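# Put one soap bar in each of three lidded upright boxes

## Task

Finish with all three boxes upright, each containing one soap bar and no more, and each covered by its lid. A box may already be shut with nothing inside it.

## Robot and tools

Robot: two arms, left_arm and right_arm, each with six revolute joints and a two-finger parallel gripper. Each has a wrist camera (cam_left_wrist, cam_right_wrist, 672x504). Fixed cameras are cam_high and cam_low (896x504). Images come back in the order cam_high, cam_low, cam_left_wrist, cam_right_wrist.

Frames: the scene frame has its origin at table-top height, halfway between the nominal arm bases, +x pointing out over the table, +z up, and left_arm on the +y side. Image left and right do not match the arm names. Calibrated bases in the scene frame: left_arm at (-0.046, +0.275, 0) m, quat_wxyz (+1.000, 0, 0, +0.012); right_arm at (-0.022, -0.322, 0) m, quat_wxyz (+1.000, 0, 0, -0.026). Each gripper's end_effector_position (m) and end_effector_quat_wxyz are expressed in that arm's own base frame, and can be off by a few cm, more at long reach. The reported point sits between the finger pads, roughly 1 cm behind the tips. In the gripper frame, the fingers point along +z and open and close along y. Fixed cameras and the table use the scene frame.

Joint order, used in every row and every per-arm list: wrist pitch (joint4), waist (joint1), wrist roll (joint6), wrist yaw (joint5), elbow (joint3), shoulder (joint2). Stated ranges in rad: waist -2.880..2.880, shoulder 0.000..3.142, elbow 0.000..3.019, wrist pitch -1.693..1.571, wrist yaw -1.571..1.571, wrist roll -2.094..2.094. The true end of a joint can differ from these by up to 0.084 rad.

Row format: one flat list of 14 numbers in [-1, 1] that covers both arms, even when only one arm moves. It holds left_arm's six joint values in the order above plus its opening, then the same seven for right_arm. The joint values are scaled offsets, not poses. 1.0 equals 1.264 rad for the waist, 1.32 for the shoulder, 1.276 for the elbow, 1.83 for wrist pitch, 6.358 for wrist yaw and 7.625 for wrist roll. Offsets are measured from the Joint targets in force when the action (or move) begins, not from the previous row. Sending the same offset again therefore moves the joint further. A 0 keeps that joint at its current target. Opening is absolute: +1 is fully open and -1 is closed. A 0 is a real command, so to leave a gripper alone, resend its current command.

execute_actions(actions, cameras): actions is a list of actions. Each action is a list of at most 15 rows, one row per control step of 1/30 s. If an action has fewer rows, its last row is held until all 15 steps are used. An empty list simply returns the state and images. An action is rejected, for both arms, if it would take a joint more than 0.084 rad beyond its stated end, measured from the targets at that action's start. The entire call is rejected if an action is malformed or the first one fails that check. cameras selects which images come back: leave it out, use null or ["all"] for all of them, [] for none. An unknown name invalidates the call.

move(target, speed, blend, opening_speed, blocking, cameras): target is one 14-number row or a list of up to 15 rows. Every row's offsets count from the same starting Joint targets. All joints interpolate together, so grippers trace curved paths. speed is the peak rad/s of the joint with the longest travel: 0.01 to 2, default 0.5, either one value or one per target. blend (rad) rounds the corners at intermediate targets; 0 stops at each one. opening_speed is in units per second on the -1..+1 scale, minimum 0.2. Use a low value to close gently on soft or fragile items. Finger values in later list entries take effect only once everything is at rest at that waypoint. Paths last at least 0.5 s and are cut short past 10 s. They do not avoid obstacles or the other arm. blocking=false returns after about 0.5 s while the motion carries on. The result includes a move: line whose ending is done, off_target, moving, held or fault, plus limits=held and the worst joint error for any arm more than 0.035 rad from its target. Being done does not mean nothing was touched.

wait(seconds 0..10): lets time pass while each arm keeps its command; a running move carries on. stop(): brakes a running move, which needs some distance. zoom_image(camera, region=[x0,y0,x1,y1]): pixel region of that camera's latest image, at most 504x504. read_manual(section="licences"): licence text only. finished_scene(scene): ends the current scene (give its number) and cannot be undone. Calls made after it in the same reply run in the next scene.

Result lines: Joint positions and Joint velocities, per arm in the joint order, followed by the finger-pad gap (m; 0.094 when fully open). "within noise" means the arm is still. Joint targets is the base for your next offsets. Tool commands shows the current gripper commands. grip_measured is the finger opening on the command scale; it reads slightly wide when empty and about 0.064 narrower than a hard object under full squeeze. grip_effort_nm is motor effort, negative when closing; it is not a pad force. Joint torques give drive output including the arm's own weight, with offsets and noise; numbers 1 and 5 wrap at ±28 N m. Calls made with actions also list joint positions at sampled steps. "joint sent to its limit" means a joint hit its end. "joint command not followed" means the clearance check altered or blocked targets. MOTOR HOT appears at 85 °C. OVER-TEMPERATURE FAULT at 100 °C makes that arm go limp for 30-60 s or more.

Motion limits: each step, a joint's target may lead its measured angle by at most 0.264 (waist), 0.32 (shoulder), 0.276 (elbow), 0.33 (wrist pitch), 0.701 (wrist yaw) or 1.97 (wrist roll) rad. Targets that would place the gripper more than 110 mm from where it actually is get scaled back. Large motions therefore need several actions. To stop an arm pressing on something, command its targets back past its measured positions.

Avoid: dropping or releasing parts while they move, fast impacts, hard presses, and arm-to-arm collisions, which can end the scene. Anything left off the table fails the task. Long holds, outstretched poses and pushing against unreachable poses all heat the motors. Loose or held objects may get brief random pushes. Open well above grip_measured to let go.

Each tool is called as name(argument=value, ...) on one line, values as JSON.

## Session

execute_actions(actions=[])

Scene clock: 0.00 s.
left_arm: end_effector_position=(+0.5905, -0.2707, +0.2097) grip_measured=+1.000 grip_effort_nm=n/a end_effector_quat_wxyz=(+0.442, -0.131, +0.873, +0.161) | right_arm: end_effector_position=(+0.1384, +0.3040, +0.3106) grip_measured=+1.000 grip_effort_nm=n/a end_effector_quat_wxyz=(+0.083, -0.601, +0.786, +0.123)
Joint names: [wrist pitch, waist, wrist roll, wrist yaw, elbow, shoulder]
Joint positions: left_arm=[-0.693 -0.629 -0.666 -0.848 1.484 1.795 0.094] | right_arm=[-1.458 1.064 -0.221 -0.157 1.194 1.054 0.094]
Joint velocities: within noise
Joint torques (N m): no reading
Motor temperatures (°C): left_arm=[31 32 31 29 29 32 33] | right_arm=[34 34 31 31 34 30 30]
Heat: left arm: hottest gripper 33 °C; right arm: hottest waist 34 °C.
Joint targets: left_arm=[-0.691 -0.629 -0.666 -0.848 1.507 1.800] | right_arm=[-1.457 1.064 -0.221 -0.157 1.218 1.057]
Tool commands: left_gripper/opening=+1.0 right_gripper/opening=+1.0

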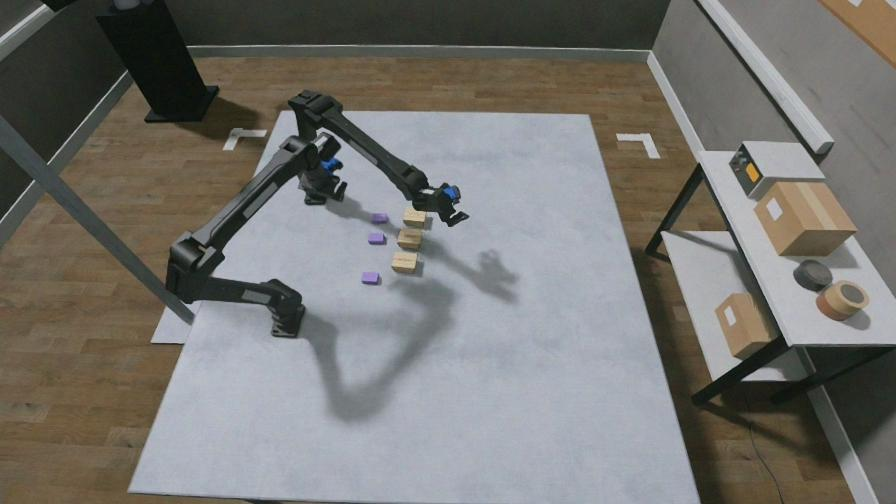

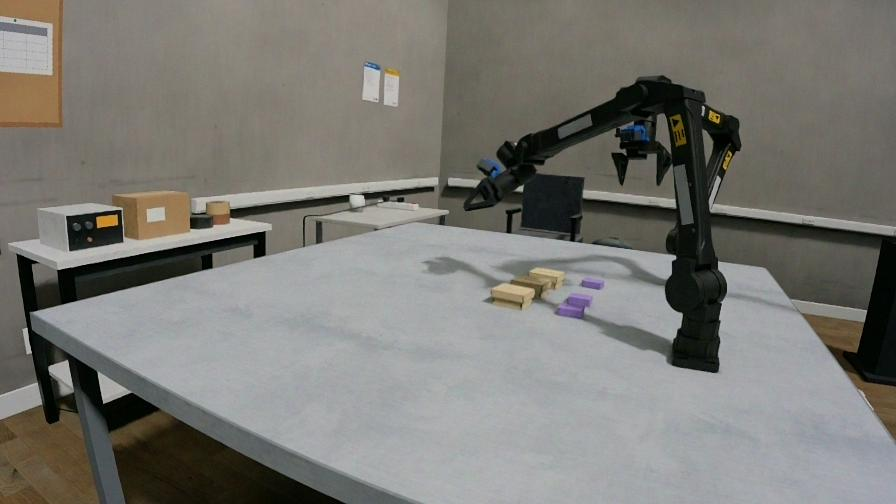

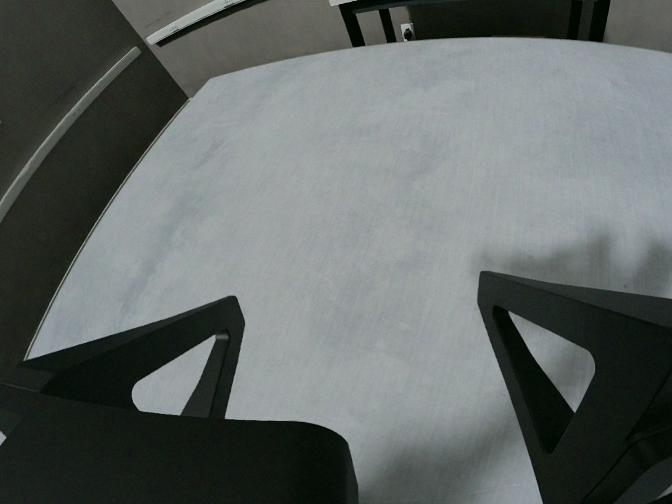

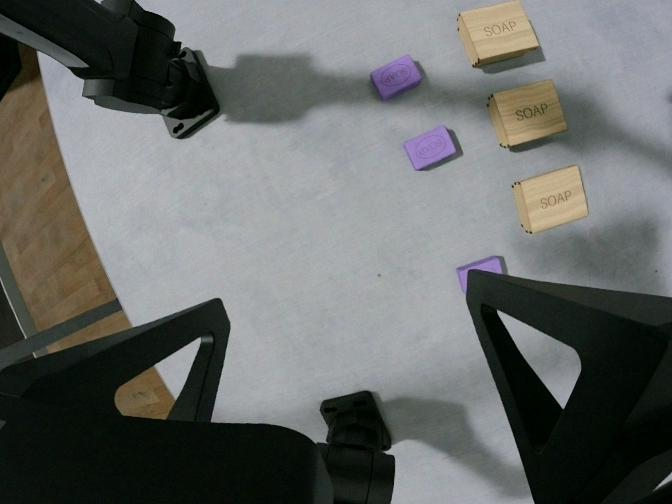

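zoom_image(camera="cam_right_wrist", region=[360, 0, 610, 300])

zoom_image(camera="cam_low", region=[470, 250, 630, 340])

zoom_image(camera="cam_high", region=[340, 190, 480, 300])

Scaled by 1.680 from the camera's 672x504 image, which has a finer 960x720 frame.

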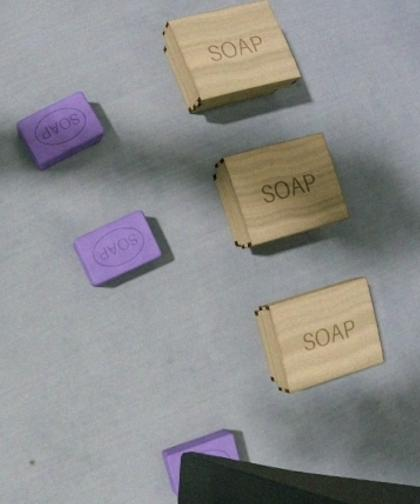

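Scaled by 3.150 from the camera's 896x504 image, which has a finer 1280x720 frame.

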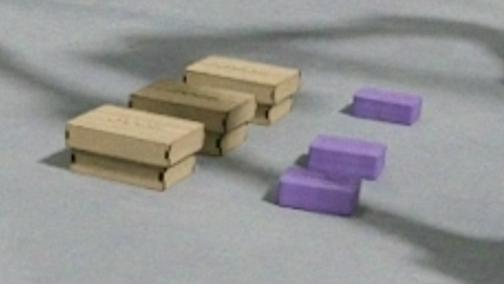

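Scaled by 3.600 from the camera's 896x504 image, which has a finer 1280x720 frame.

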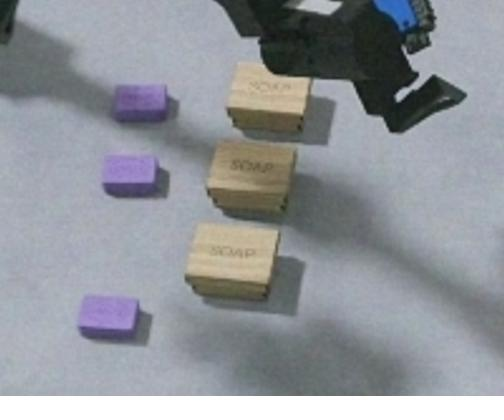

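move(target=[0,0.933,0,0,0,0,1,-0.109,-0.281,0.115,0.0247,0.2915,0.3386,1], speed=0.8)

Scene clock: 101.27 s.
left_arm: end_effector_position=(+0.4719, +0.4464, +0.2097) grip_measured=+1.000 grip_effort_nm=-0.012 end_effector_quat_wxyz=(-0.276, +0.597, -0.650, -0.381) | right_arm: end_effector_position=(+0.3257, +0.2815, +0.2846) grip_measured=+1.000 grip_effort_nm=-0.051 end_effector_quat_wxyz=(-0.014, -0.035, +0.999, -0.010)
Joint names: [wrist pitch, waist, wrist roll, wrist yaw, elbow, shoulder]
Joint positions: left_arm=[-0.693 0.559 -0.666 -0.848 1.484 1.795 0.094] | right_arm=[-1.649 0.713 0.643 -0.002 1.53 1.486 0.094]
Joint velocities: within noise
Joint torques (N m): left_arm=[1.98 -2.2 -0.08 -0.52 12.93 -21.07] | right_arm=[0.02 -0.26 0.13 -0.05 14.8 -11.16]
Motor temperatures (°C): left_arm=[30 31 30 29 39 37 31] | right_arm=[34 34 30 31 44 30 30]
Heat: left arm: hottest elbow 39 °C; right arm: hottest elbow 44 °C.
Joint targets: left_arm=[-0.691 0.550 -0.666 -0.848 1.507 1.800] | right_arm=[-1.657 0.709 0.655 -0.001 1.590 1.503]
move: off_target (right_arm); right_arm: the elbow is farthest, 0.060 rad from its target

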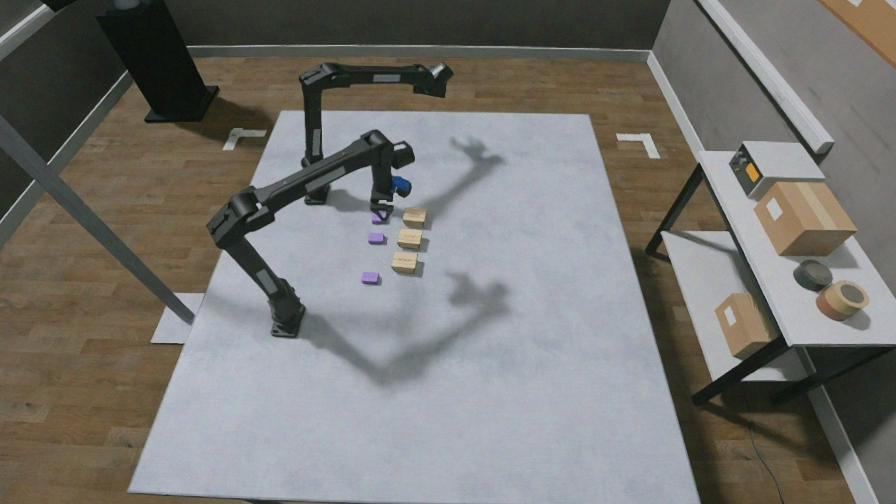

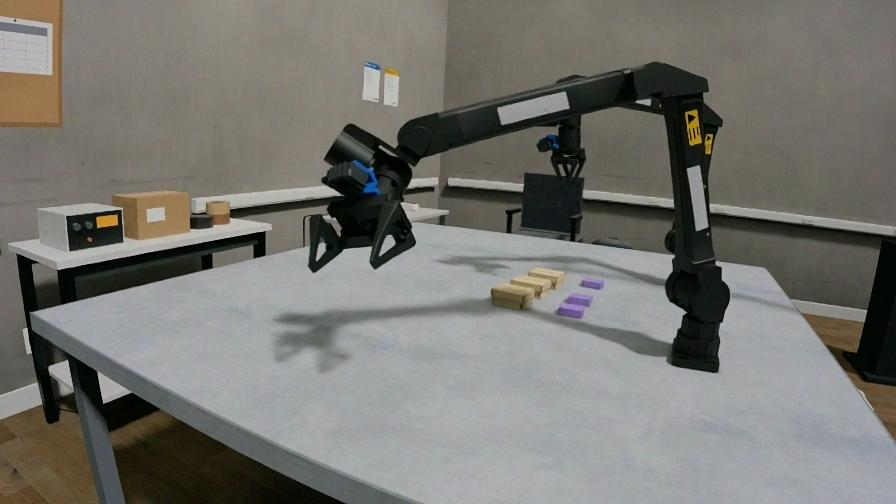

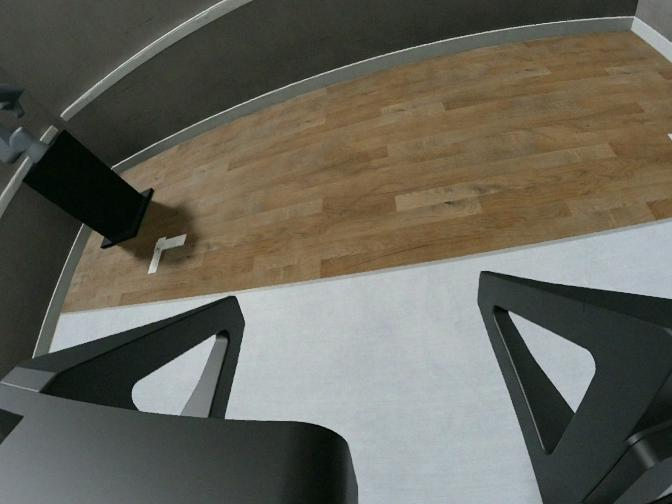

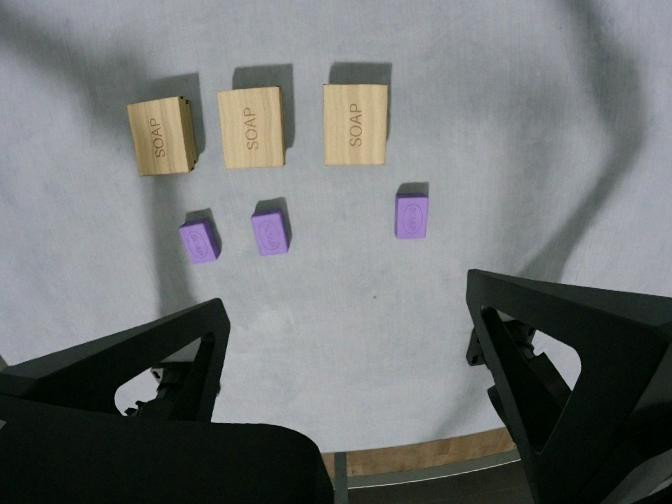

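move(target=[0,0,0,0,0,0,1,0.193,-0.0854,0,0,-0.168,0.0765,1], cameras=["cam_right_wrist","cam_low"])

Scene clock: 176.40 s.
left_arm: end_effector_position=(+0.4719, +0.4464, +0.2097) grip_measured=+1.000 grip_effort_nm=-0.017 end_effector_quat_wxyz=(-0.276, +0.597, -0.650, -0.381) | right_arm: end_effector_position=(+0.3986, +0.2758, +0.1853) grip_measured=+1.000 grip_effort_nm=-0.061 end_effector_quat_wxyz=(+0.022, +0.019, +0.999, +0.017)
Joint names: [wrist pitch, waist, wrist roll, wrist yaw, elbow, shoulder]
Joint positions: left_arm=[-0.693 0.559 -0.666 -0.848 1.484 1.795 0.094] | right_arm=[-1.313 0.606 0.644 -0.001 1.387 1.59 0.094]
Joint velocities: within noise
Joint torques (N m): left_arm=[1.98 -2.2 -0.08 -0.53 12.94 -21.07] | right_arm=[0.87 -0.32 0.11 -0.07 8.7 -13.04]
Motor temperatures (°C): left_arm=[30 31 30 29 42 38 30] | right_arm=[33 34 29 30 50 32 30]
Heat: left arm: hottest elbow 42 °C; right arm: hottest elbow 50 °C.
Joint targets: left_arm=[-0.691 0.550 -0.666 -0.848 1.507 1.800] | right_arm=[-1.303 0.601 0.655 0.000 1.375 1.604]
move: done
Images, in order (width x height): cam_low 896x504, cam_right_wrist 672x504.

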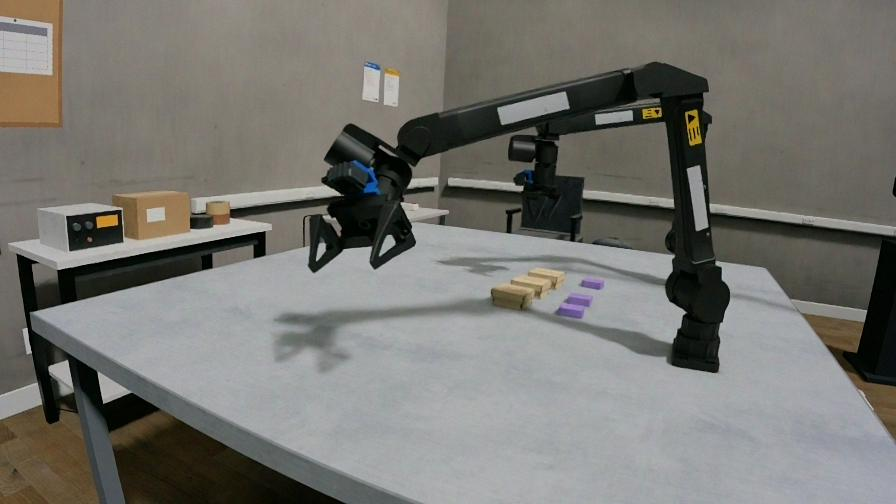

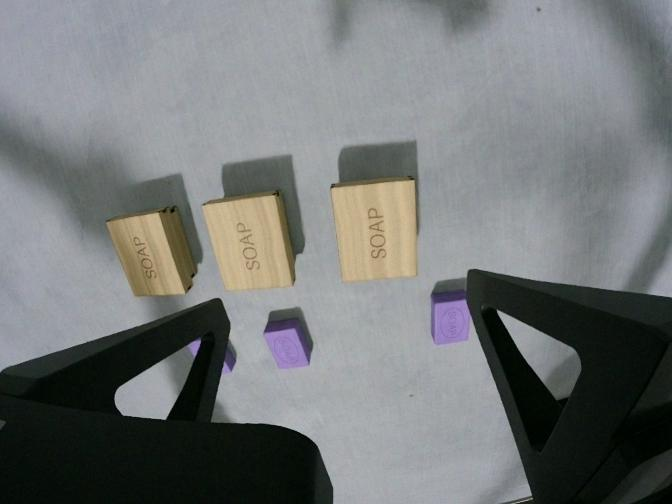

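move(target=[0,0,0,0,0,0,1,0.130,-0.0146,-0.0033,0,-0.166,0.049,1], cameras=["cam_right_wrist"])

zoom_image(camera="cam_right_wrist", region=[180, 120, 560, 400])

Scene clock: 211.30 s.
left_arm: end_effector_position=(+0.4719, +0.4464, +0.2097) grip_measured=+1.000 grip_effort_nm=-0.012 end_effector_quat_wxyz=(-0.276, +0.597, -0.650, -0.381) | right_arm: end_effector_position=(+0.3851, +0.2574, +0.0781) grip_measured=+1.000 grip_effort_nm=-0.046 end_effector_quat_wxyz=(+0.004, +0.026, +1.000, +0.004)
Joint names: [wrist pitch, waist, wrist roll, wrist yaw, elbow, shoulder]
Joint positions: left_arm=[-0.693 0.559 -0.666 -0.848 1.484 1.795 0.094] | right_arm=[-1.074 0.59 0.642 -0.001 1.173 1.657 0.094]
Joint velocities: within noise
Joint torques (N m): left_arm=[1.98 -2.2 -0.08 -0.53 12.93 -21.01] | right_arm=[0.72 -0.56 -0.07 -0.07 7.9 -13.51]
Motor temperatures (°C): left_arm=[30 31 29 29 43 38 30] | right_arm=[33 34 29 30 47 31 30]
Heat: left arm: hottest elbow 43 °C; right arm: hottest elbow 47 °C.
Joint targets: left_arm=[-0.691 0.550 -0.666 -0.848 1.507 1.800] | right_arm=[-1.065 0.583 0.630 0.000 1.163 1.669]
move: done
Images, in order (width x height): cam_right_wrist 672x504.

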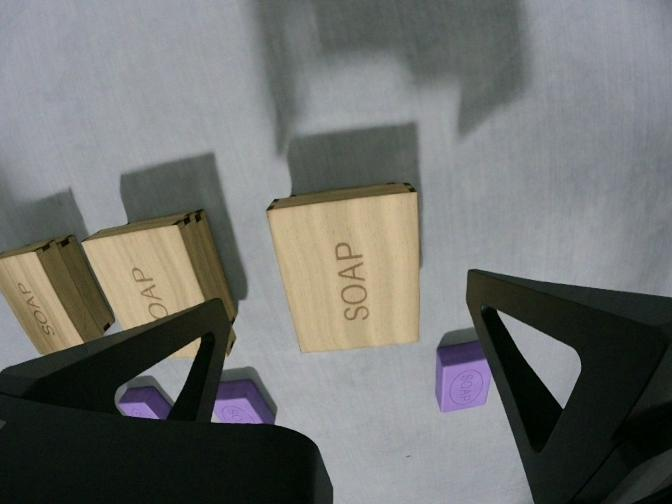

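Scaled by 1.326 from the camera's 672x504 image, which has a finer 960x720 frame.

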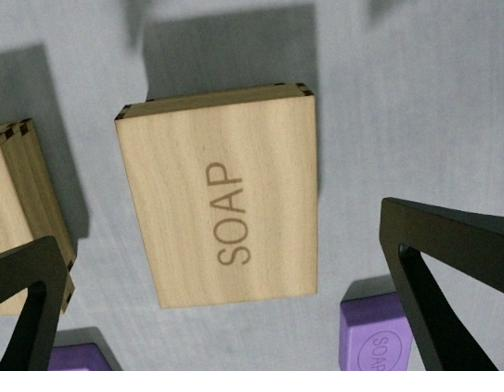

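move(target=[0,0,0,0,0,0,1,0.048,0,0,0,-0.033,0.0406,1], speed=0.2, cameras=["cam_right_wrist","cam_low"])

zoom_image(camera="cam_low", region=[460, 190, 620, 320])

Scene clock: 227.43 s.
left_arm: end_effector_position=(+0.4719, +0.4464, +0.2097) grip_measured=+1.000 grip_effort_nm=-0.012 end_effector_quat_wxyz=(-0.276, +0.597, -0.650, -0.381) | right_arm: end_effector_position=(+0.3856, +0.2577, +0.0442) grip_measured=+1.000 grip_effort_nm=-0.051 end_effector_quat_wxyz=(+0.005, +0.026, +1.000, +0.004)
Joint names: [wrist pitch, waist, wrist roll, wrist yaw, elbow, shoulder]
Joint positions: left_arm=[-0.693 0.559 -0.666 -0.848 1.484 1.795 0.094] | right_arm=[-0.987 0.59 0.642 -0.001 1.132 1.704 0.094]
Joint velocities: within noise
Joint torques (N m): left_arm=[1.98 -2.26 -0.08 -0.53 12.93 -21.07] | right_arm=[0.66 -0.56 -0.1 -0.07 7.3 -12.98]
Motor temperatures (°C): left_arm=[30 31 29 29 43 38 30] | right_arm=[33 34 29 30 45 32 30]
Heat: left arm: hottest elbow 43 °C; right arm: hottest elbow 45 °C.
Joint targets: left_arm=[-0.691 0.550 -0.666 -0.848 1.507 1.800] | right_arm=[-0.978 0.583 0.630 0.000 1.121 1.723]
move: done
Images, in order (width x height): cam_low 896x504, cam_right_wrist 672x504.

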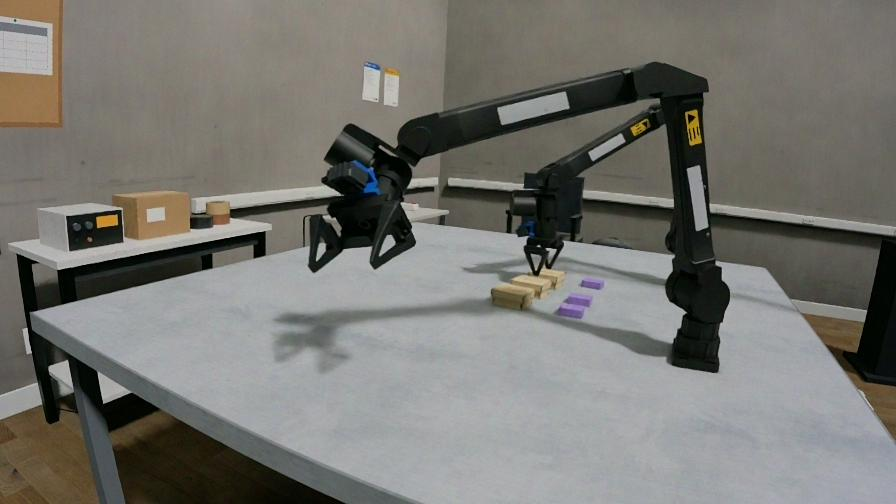

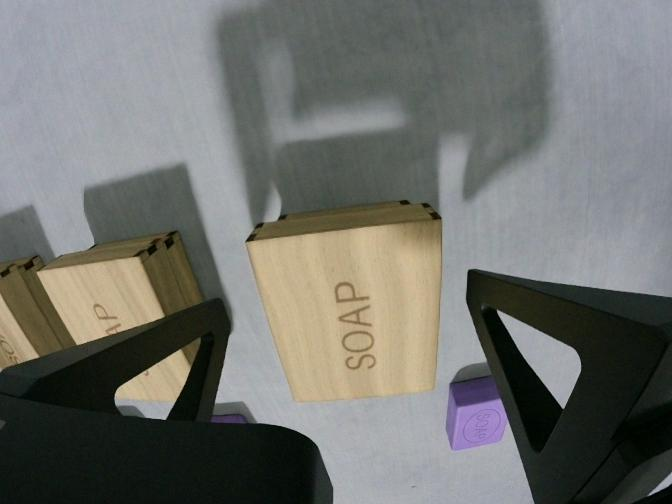

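Scaled by 3.150 from the camera's 896x504 image, which has a finer 1280x720 frame.

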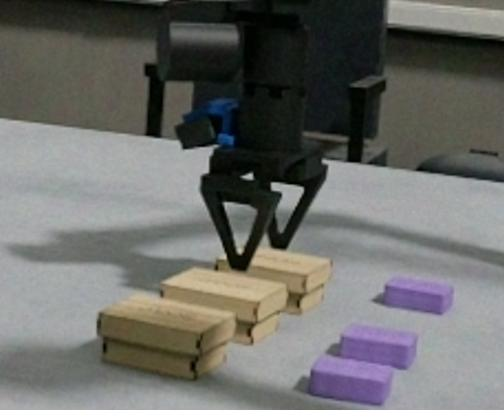

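move(target=[[0,0,0,0,0,0,1,0.0215,0,0,0,-0.014,0.018,1],[0,0,0,0,0,0,1,0.0215,0,0,0,-0.014,0.018,0.42]], speed=0.2, opening_speed=0.4, cameras=["cam_right_wrist","cam_low"])

zoom_image(camera="cam_low", region=[480, 220, 600, 320])

Scene clock: 249.57 s.
left_arm: end_effector_position=(+0.4719, +0.4464, +0.2097) grip_measured=+1.000 grip_effort_nm=-0.012 end_effector_quat_wxyz=(-0.276, +0.597, -0.650, -0.381) | right_arm: end_effector_position=(+0.3859, +0.2579, +0.0303) grip_measured=+0.423 grip_effort_nm=-0.125 end_effector_quat_wxyz=(+0.006, +0.026, +1.000, +0.005)
Joint names: [wrist pitch, waist, wrist roll, wrist yaw, elbow, shoulder]
Joint positions: left_arm=[-0.693 0.559 -0.666 -0.848 1.484 1.795 0.094] | right_arm=[-0.947 0.59 0.642 -0.001 1.116 1.724 0.067]
Joint velocities: within noise
Joint torques (N m): left_arm=[1.98 -2.2 -0.08 -0.53 12.94 -21.01] | right_arm=[0.73 -0.56 -0.09 -0.1 6.99 -12.75]
Motor temperatures (°C): left_arm=[29 31 29 29 44 38 30] | right_arm=[33 34 29 30 42 33 30]
Heat: left arm: hottest elbow 44 °C; right arm: hottest elbow 42 °C.
Joint targets: left_arm=[-0.691 0.550 -0.666 -0.848 1.507 1.800] | right_arm=[-0.938 0.583 0.630 0.000 1.103 1.746]
move: done
Images, in order (width x height): cam_low 896x504, cam_right_wrist 672x504.

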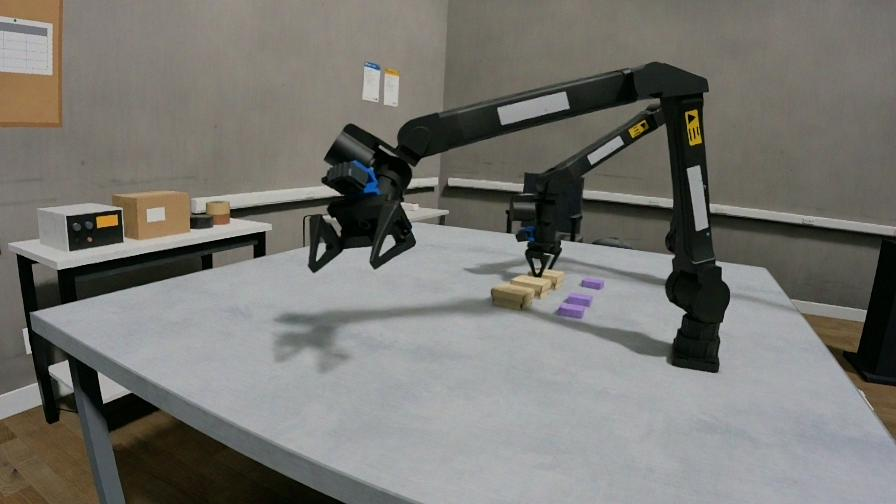

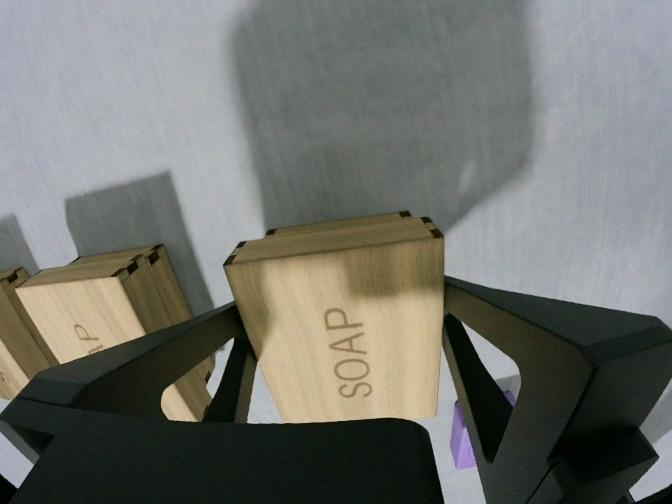

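Scaled by 4.200 from the camera's 896x504 image, which has a finer 1280x720 frame.

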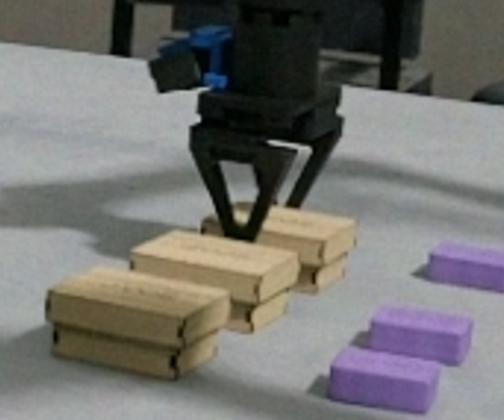

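move(target=[[0,0,0,0,0,0,1,0,0,0,0,0,0,0.3],[0,0,0,0,0,0,1,-0.0695,0,0,0,0.047,-0.059,0.3],[0,0,0,0,0,0,1,-0.14,0,0,0,0.130,-0.084,0.3]], speed=0.25, blend=0.03, opening_speed=0.4, cameras=["cam_right_wrist","cam_low","cam_high"])

zoom_image(camera="cam_low", region=[460, 190, 620, 320])

zoom_image(camera="cam_high", region=[340, 170, 460, 300])

Scene clock: 267.53 s.
left_arm: end_effector_position=(+0.4719, +0.4464, +0.2097) grip_measured=+1.000 grip_effort_nm=-0.007 end_effector_quat_wxyz=(-0.276, +0.597, -0.650, -0.381) | right_arm: end_effector_position=(+0.3776, +0.2523, +0.0990) grip_measured=+0.373 grip_effort_nm=-1.072 end_effector_quat_wxyz=(-0.018, +0.026, +0.999, -0.012)
Joint names: [wrist pitch, waist, wrist roll, wrist yaw, elbow, shoulder]
Joint positions: left_arm=[-0.693 0.559 -0.666 -0.848 1.484 1.795 0.094] | right_arm=[-1.187 0.59 0.642 -0.001 1.217 1.645 0.065]
Joint velocities: within noise
Joint torques (N m): left_arm=[1.96 -2.2 -0.09 -0.53 12.93 -21.13] | right_arm=[-0.05 -0.56 -0.1 -0.1 13.24 -15.03]
Motor temperatures (°C): left_arm=[29 31 29 29 44 38 30] | right_arm=[33 34 29 30 42 33 30]
Heat: left arm: hottest elbow 44 °C; right arm: hottest elbow 42 °C.
Joint targets: left_arm=[-0.691 0.550 -0.666 -0.848 1.507 1.800] | right_arm=[-1.195 0.583 0.630 0.000 1.269 1.635]
move: off_target (right_arm); blend cut to 0 rad at target 1; right_arm: the elbow is farthest, 0.052 rad from its target
Images, in order (width x height): cam_high 896x504, cam_low 896x504, cam_right_wrist 672x504.

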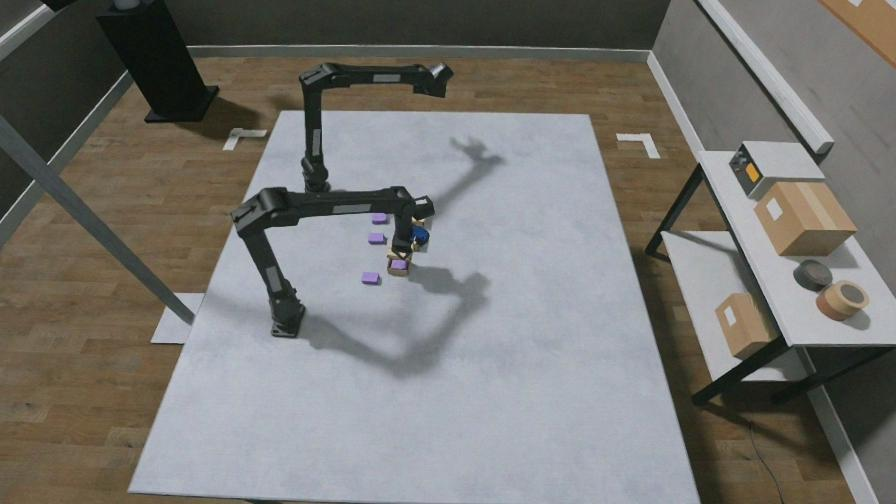

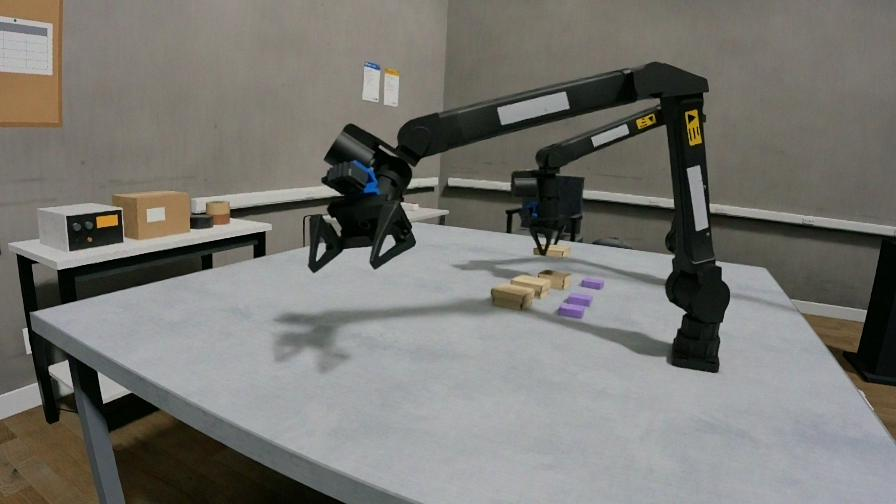

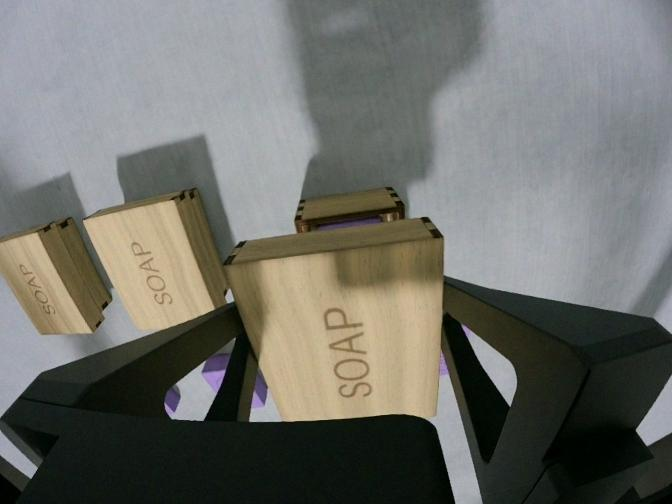

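Scaled by 3.150 from the camera's 896x504 image, which has a finer 1280x720 frame.

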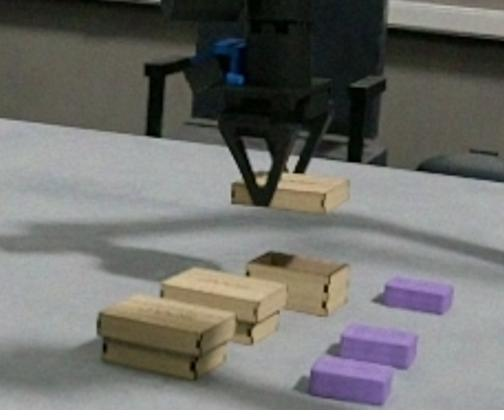

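Scaled by 3.877 from the camera's 896x504 image, which has a finer 1280x720 frame.

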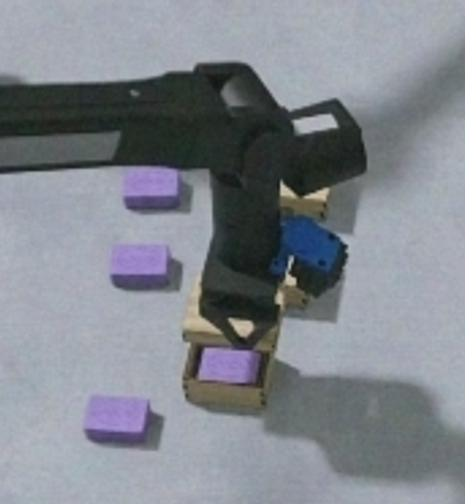

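move(target=[0,0,0,0,0,0,1,-0.04,-0.19,0,0,0.05,0,0.3], speed=0.4, cameras=["cam_right_wrist"])

zoom_image(camera="cam_right_wrist", region=[50, 80, 350, 380])

Scene clock: 278.00 s.
left_arm: end_effector_position=(+0.4719, +0.4464, +0.2097) grip_measured=+1.000 grip_effort_nm=-0.007 end_effector_quat_wxyz=(-0.276, +0.597, -0.650, -0.381) | right_arm: end_effector_position=(+0.4330, +0.1542, +0.1200) grip_measured=+0.374 grip_effort_nm=-1.082 end_effector_quat_wxyz=(-0.026, +0.149, +0.988, -0.013)
Joint names: [wrist pitch, waist, wrist roll, wrist yaw, elbow, shoulder]
Joint positions: left_arm=[-0.693 0.559 -0.666 -0.848 1.484 1.795 0.094] | right_arm=[-1.26 0.343 0.642 -0.001 1.276 1.645 0.065]
Joint velocities: within noise
Joint torques (N m): left_arm=[1.98 -2.26 -0.08 -0.53 12.96 -21.07] | right_arm=[0.05 0.03 -0.09 -0.11 13.82 -15.03]
Motor temperatures (°C): left_arm=[29 31 29 29 44 39 30] | right_arm=[33 34 29 30 43 34 30]
Heat: left arm: hottest elbow 44 °C; right arm: hottest elbow 43 °C.
Joint targets: left_arm=[-0.691 0.550 -0.666 -0.848 1.507 1.800] | right_arm=[-1.268 0.342 0.631 0.000 1.333 1.635]
move: off_target (right_arm); right_arm: the elbow is farthest, 0.057 rad from its target
Images, in order (width x height): cam_right_wrist 672x504.

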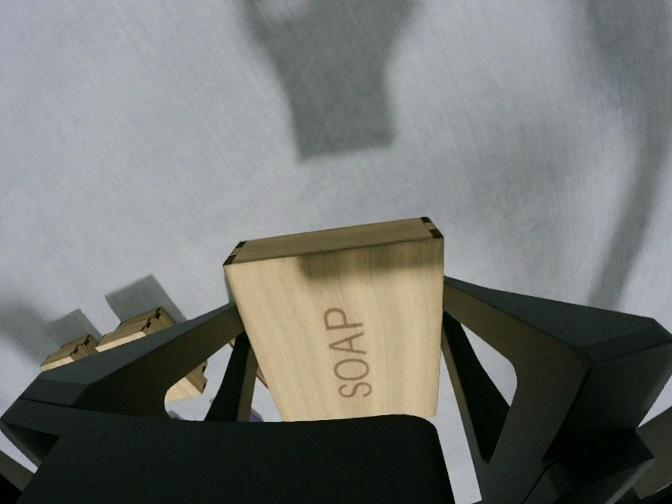

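Scaled by 1.680 from the camera's 672x504 image, which has a finer 960x720 frame.

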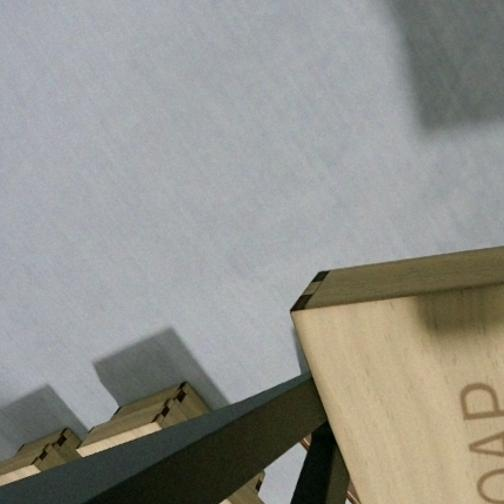

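execute_actions(actions=[], cameras=["cam_high","cam_low"])

zoom_image(camera="cam_high", region=[350, 220, 430, 290])

zoom_image(camera="cam_low", region=[520, 250, 600, 310])

Scene clock: 286.10 s.
left_arm: end_effector_position=(+0.4719, +0.4464, +0.2097) grip_measured=+1.000 grip_effort_nm=-0.012 end_effector_quat_wxyz=(-0.276, +0.597, -0.650, -0.381) | right_arm: end_effector_position=(+0.4329, +0.1541, +0.1200) grip_measured=+0.374 grip_effort_nm=-1.082 end_effector_quat_wxyz=(-0.026, +0.149, +0.988, -0.013)
Joint names: [wrist pitch, waist, wrist roll, wrist yaw, elbow, shoulder]
Joint positions: left_arm=[-0.693 0.559 -0.666 -0.848 1.484 1.795 0.094] | right_arm=[-1.26 0.343 0.642 -0.001 1.276 1.645 0.065]
Joint velocities: within noise
Joint torques (N m): left_arm=[1.99 -2.2 -0.09 -0.53 12.94 -21.01] | right_arm=[-0.01 0.03 -0.09 -0.1 13.82 -15.03]
Motor temperatures (°C): left_arm=[29 31 29 29 44 39 30] | right_arm=[33 34 29 30 45 34 31]
Heat: left arm: hottest elbow 44 °C; right arm: hottest elbow 45 °C.
Joint targets: left_arm=[-0.691 0.550 -0.666 -0.848 1.507 1.800] | right_arm=[-1.268 0.342 0.631 0.000 1.333 1.635]
Tool commands: left_gripper/opening=+1.0 right_gripper/opening=+0.3
Images, in order (width x height): cam_high 896x504, cam_low 896x504.

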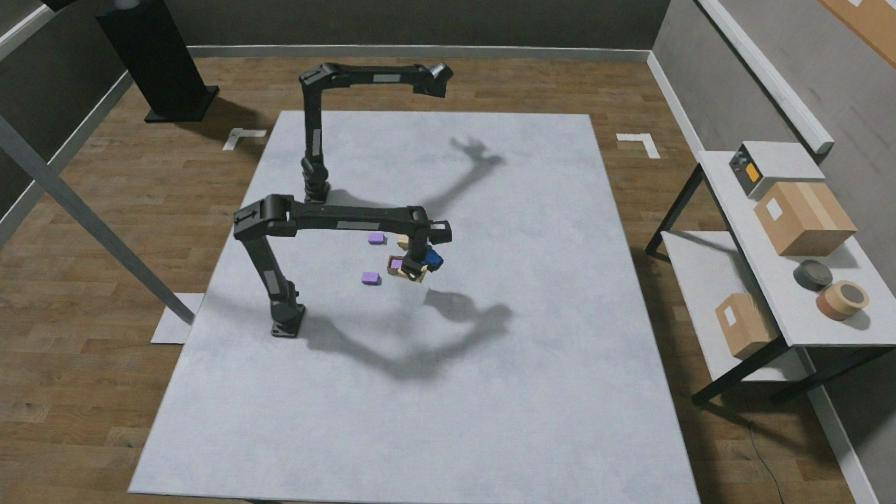

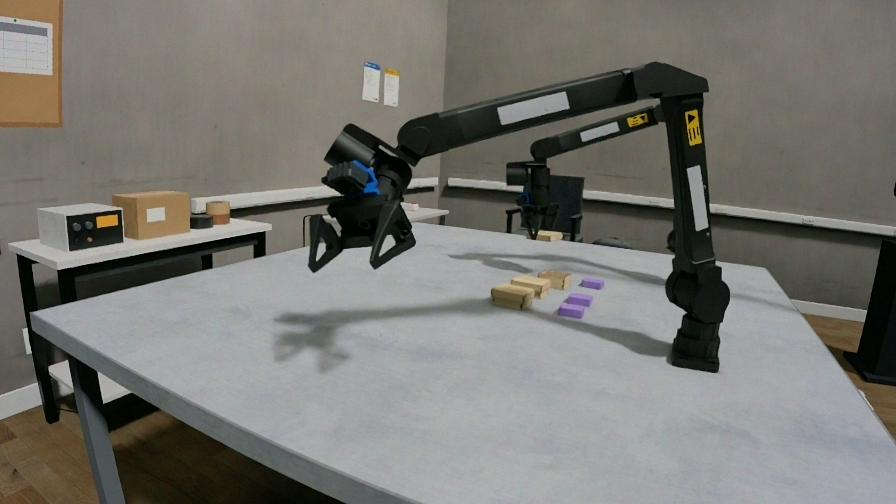

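Scaled by 6.300 from the camera's 896x504 image, which has a finer 1280x720 frame.

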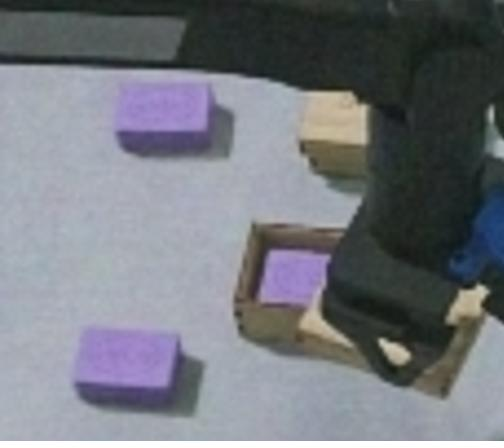

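Scaled by 6.300 from the camera's 896x504 image, which has a finer 1280x720 frame.

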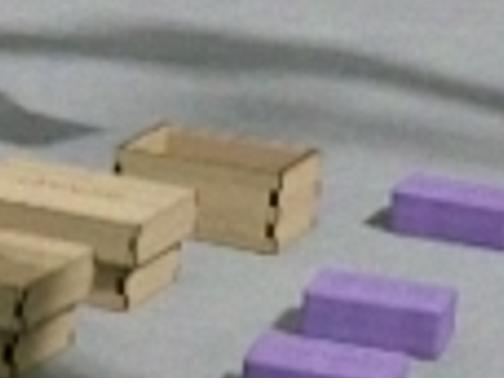

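move(target=[[0,0,0,0,0,0,1,0,0.2017,0,0,0,0,0.3],[0,0,0,0,0,0,1,0.111,0.2017,0,0,-0.133,0.0258,0.3]], speed=0.3, cameras=["cam_right_wrist","cam_low"])

zoom_image(camera="cam_low", region=[460, 210, 620, 320])

Scene clock: 304.73 s.
left_arm: end_effector_position=(+0.4719, +0.4464, +0.2097) grip_measured=+1.000 grip_effort_nm=-0.012 end_effector_quat_wxyz=(-0.276, +0.597, -0.650, -0.381) | right_arm: end_effector_position=(+0.3851, +0.2610, +0.0832) grip_measured=+0.373 grip_effort_nm=-1.077 end_effector_quat_wxyz=(+0.010, +0.023, +1.000, +0.008)
Joint names: [wrist pitch, waist, wrist roll, wrist yaw, elbow, shoulder]
Joint positions: left_arm=[-0.693 0.559 -0.666 -0.848 1.484 1.795 0.094] | right_arm=[-1.073 0.596 0.642 -0.001 1.176 1.649 0.065]
Joint velocities: within noise
Joint torques (N m): left_arm=[1.98 -2.2 -0.09 -0.52 12.94 -21.01] | right_arm=[0.7 0.15 -0.09 -0.1 7.68 -12.4]
Motor temperatures (°C): left_arm=[29 31 29 29 45 39 30] | right_arm=[33 34 29 30 49 34 31]
Heat: left arm: hottest elbow 45 °C; right arm: hottest elbow 49 °C.
Joint targets: left_arm=[-0.691 0.550 -0.666 -0.848 1.507 1.800] | right_arm=[-1.065 0.597 0.631 -0.001 1.163 1.670]
move: done
Images, in order (width x height): cam_low 896x504, cam_right_wrist 672x504.

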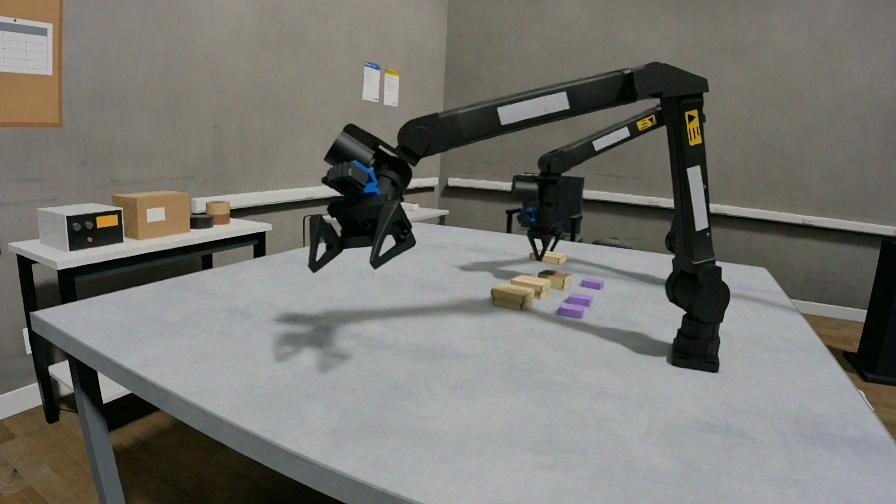

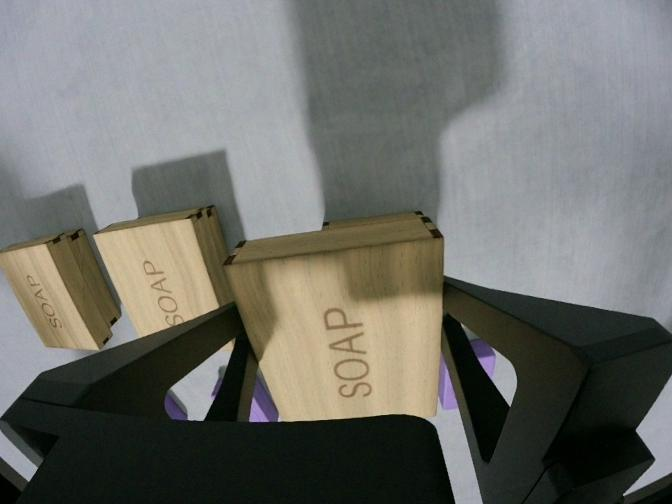

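Scaled by 3.150 from the camera's 896x504 image, which has a finer 1280x720 frame.

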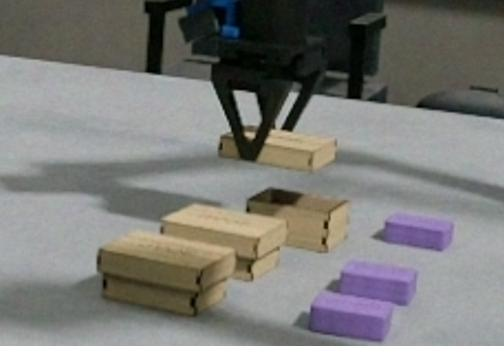

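move(target=[[0,0,0,0,0,0,1,0,-0.012,0,0,0,0,0.3],[0,0,0,0,0,0,1,0.048,-0.012,0,0,-0.033,0.0406,0.3]], speed=0.2, cameras=["cam_right_wrist","cam_low"])

zoom_image(camera="cam_low", region=[500, 230, 600, 310])

Scene clock: 316.37 s.
left_arm: end_effector_position=(+0.4719, +0.4464, +0.2097) grip_measured=+1.000 grip_effort_nm=-0.017 end_effector_quat_wxyz=(-0.276, +0.597, -0.650, -0.381) | right_arm: end_effector_position=(+0.3861, +0.2577, +0.0452) grip_measured=+0.373 grip_effort_nm=-1.077 end_effector_quat_wxyz=(+0.005, +0.026, +1.000, +0.004)
Joint names: [wrist pitch, waist, wrist roll, wrist yaw, elbow, shoulder]
Joint positions: left_arm=[-0.693 0.559 -0.666 -0.848 1.484 1.795 0.094] | right_arm=[-0.988 0.589 0.642 -0.001 1.134 1.703 0.065]
Joint velocities: within noise
Joint torques (N m): left_arm=[1.98 -2.2 -0.08 -0.53 12.94 -21.01] | right_arm=[0.81 -0.56 -0.09 -0.11 7.2 -12.86]
Motor temperatures (°C): left_arm=[29 31 29 29 45 39 30] | right_arm=[33 34 29 30 46 34 31]
Heat: left arm: hottest elbow 45 °C; right arm: hottest elbow 46 °C.
Joint targets: left_arm=[-0.691 0.550 -0.666 -0.848 1.507 1.800] | right_arm=[-0.977 0.582 0.631 0.000 1.121 1.723]
move: done
Images, in order (width x height): cam_low 896x504, cam_right_wrist 672x504.

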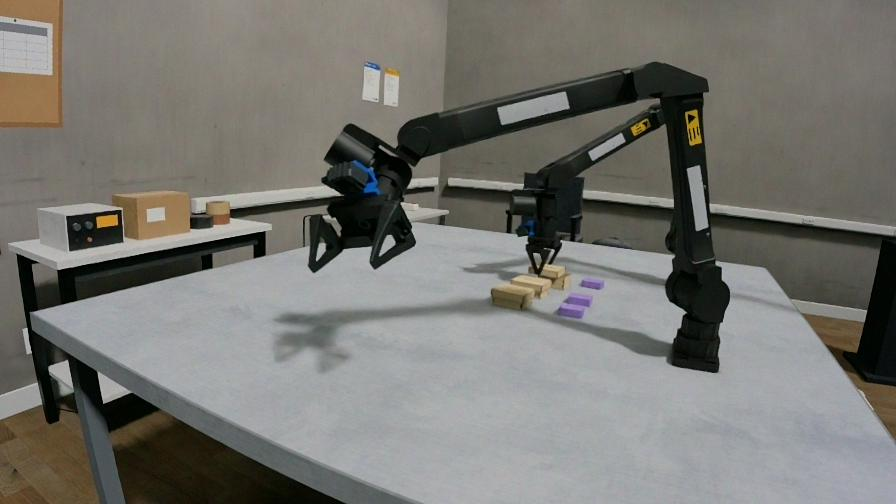

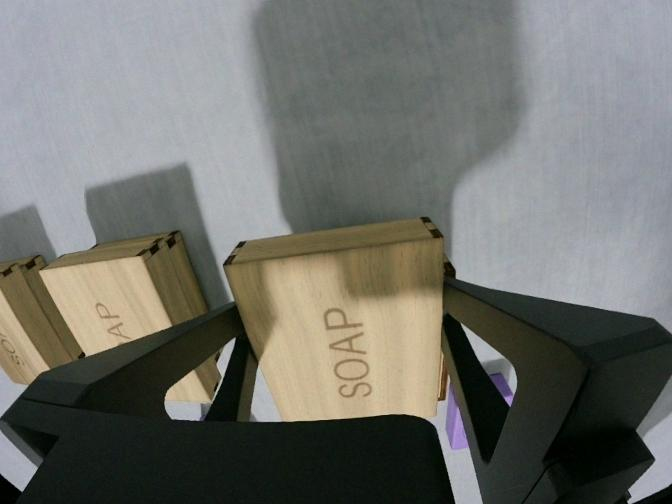

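Scaled by 5.040 from the camera's 896x504 image, which has a finer 1280x720 frame.

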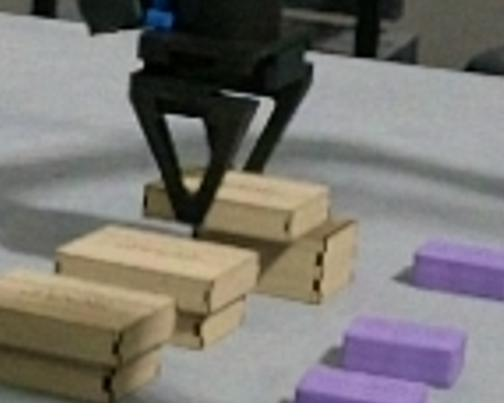

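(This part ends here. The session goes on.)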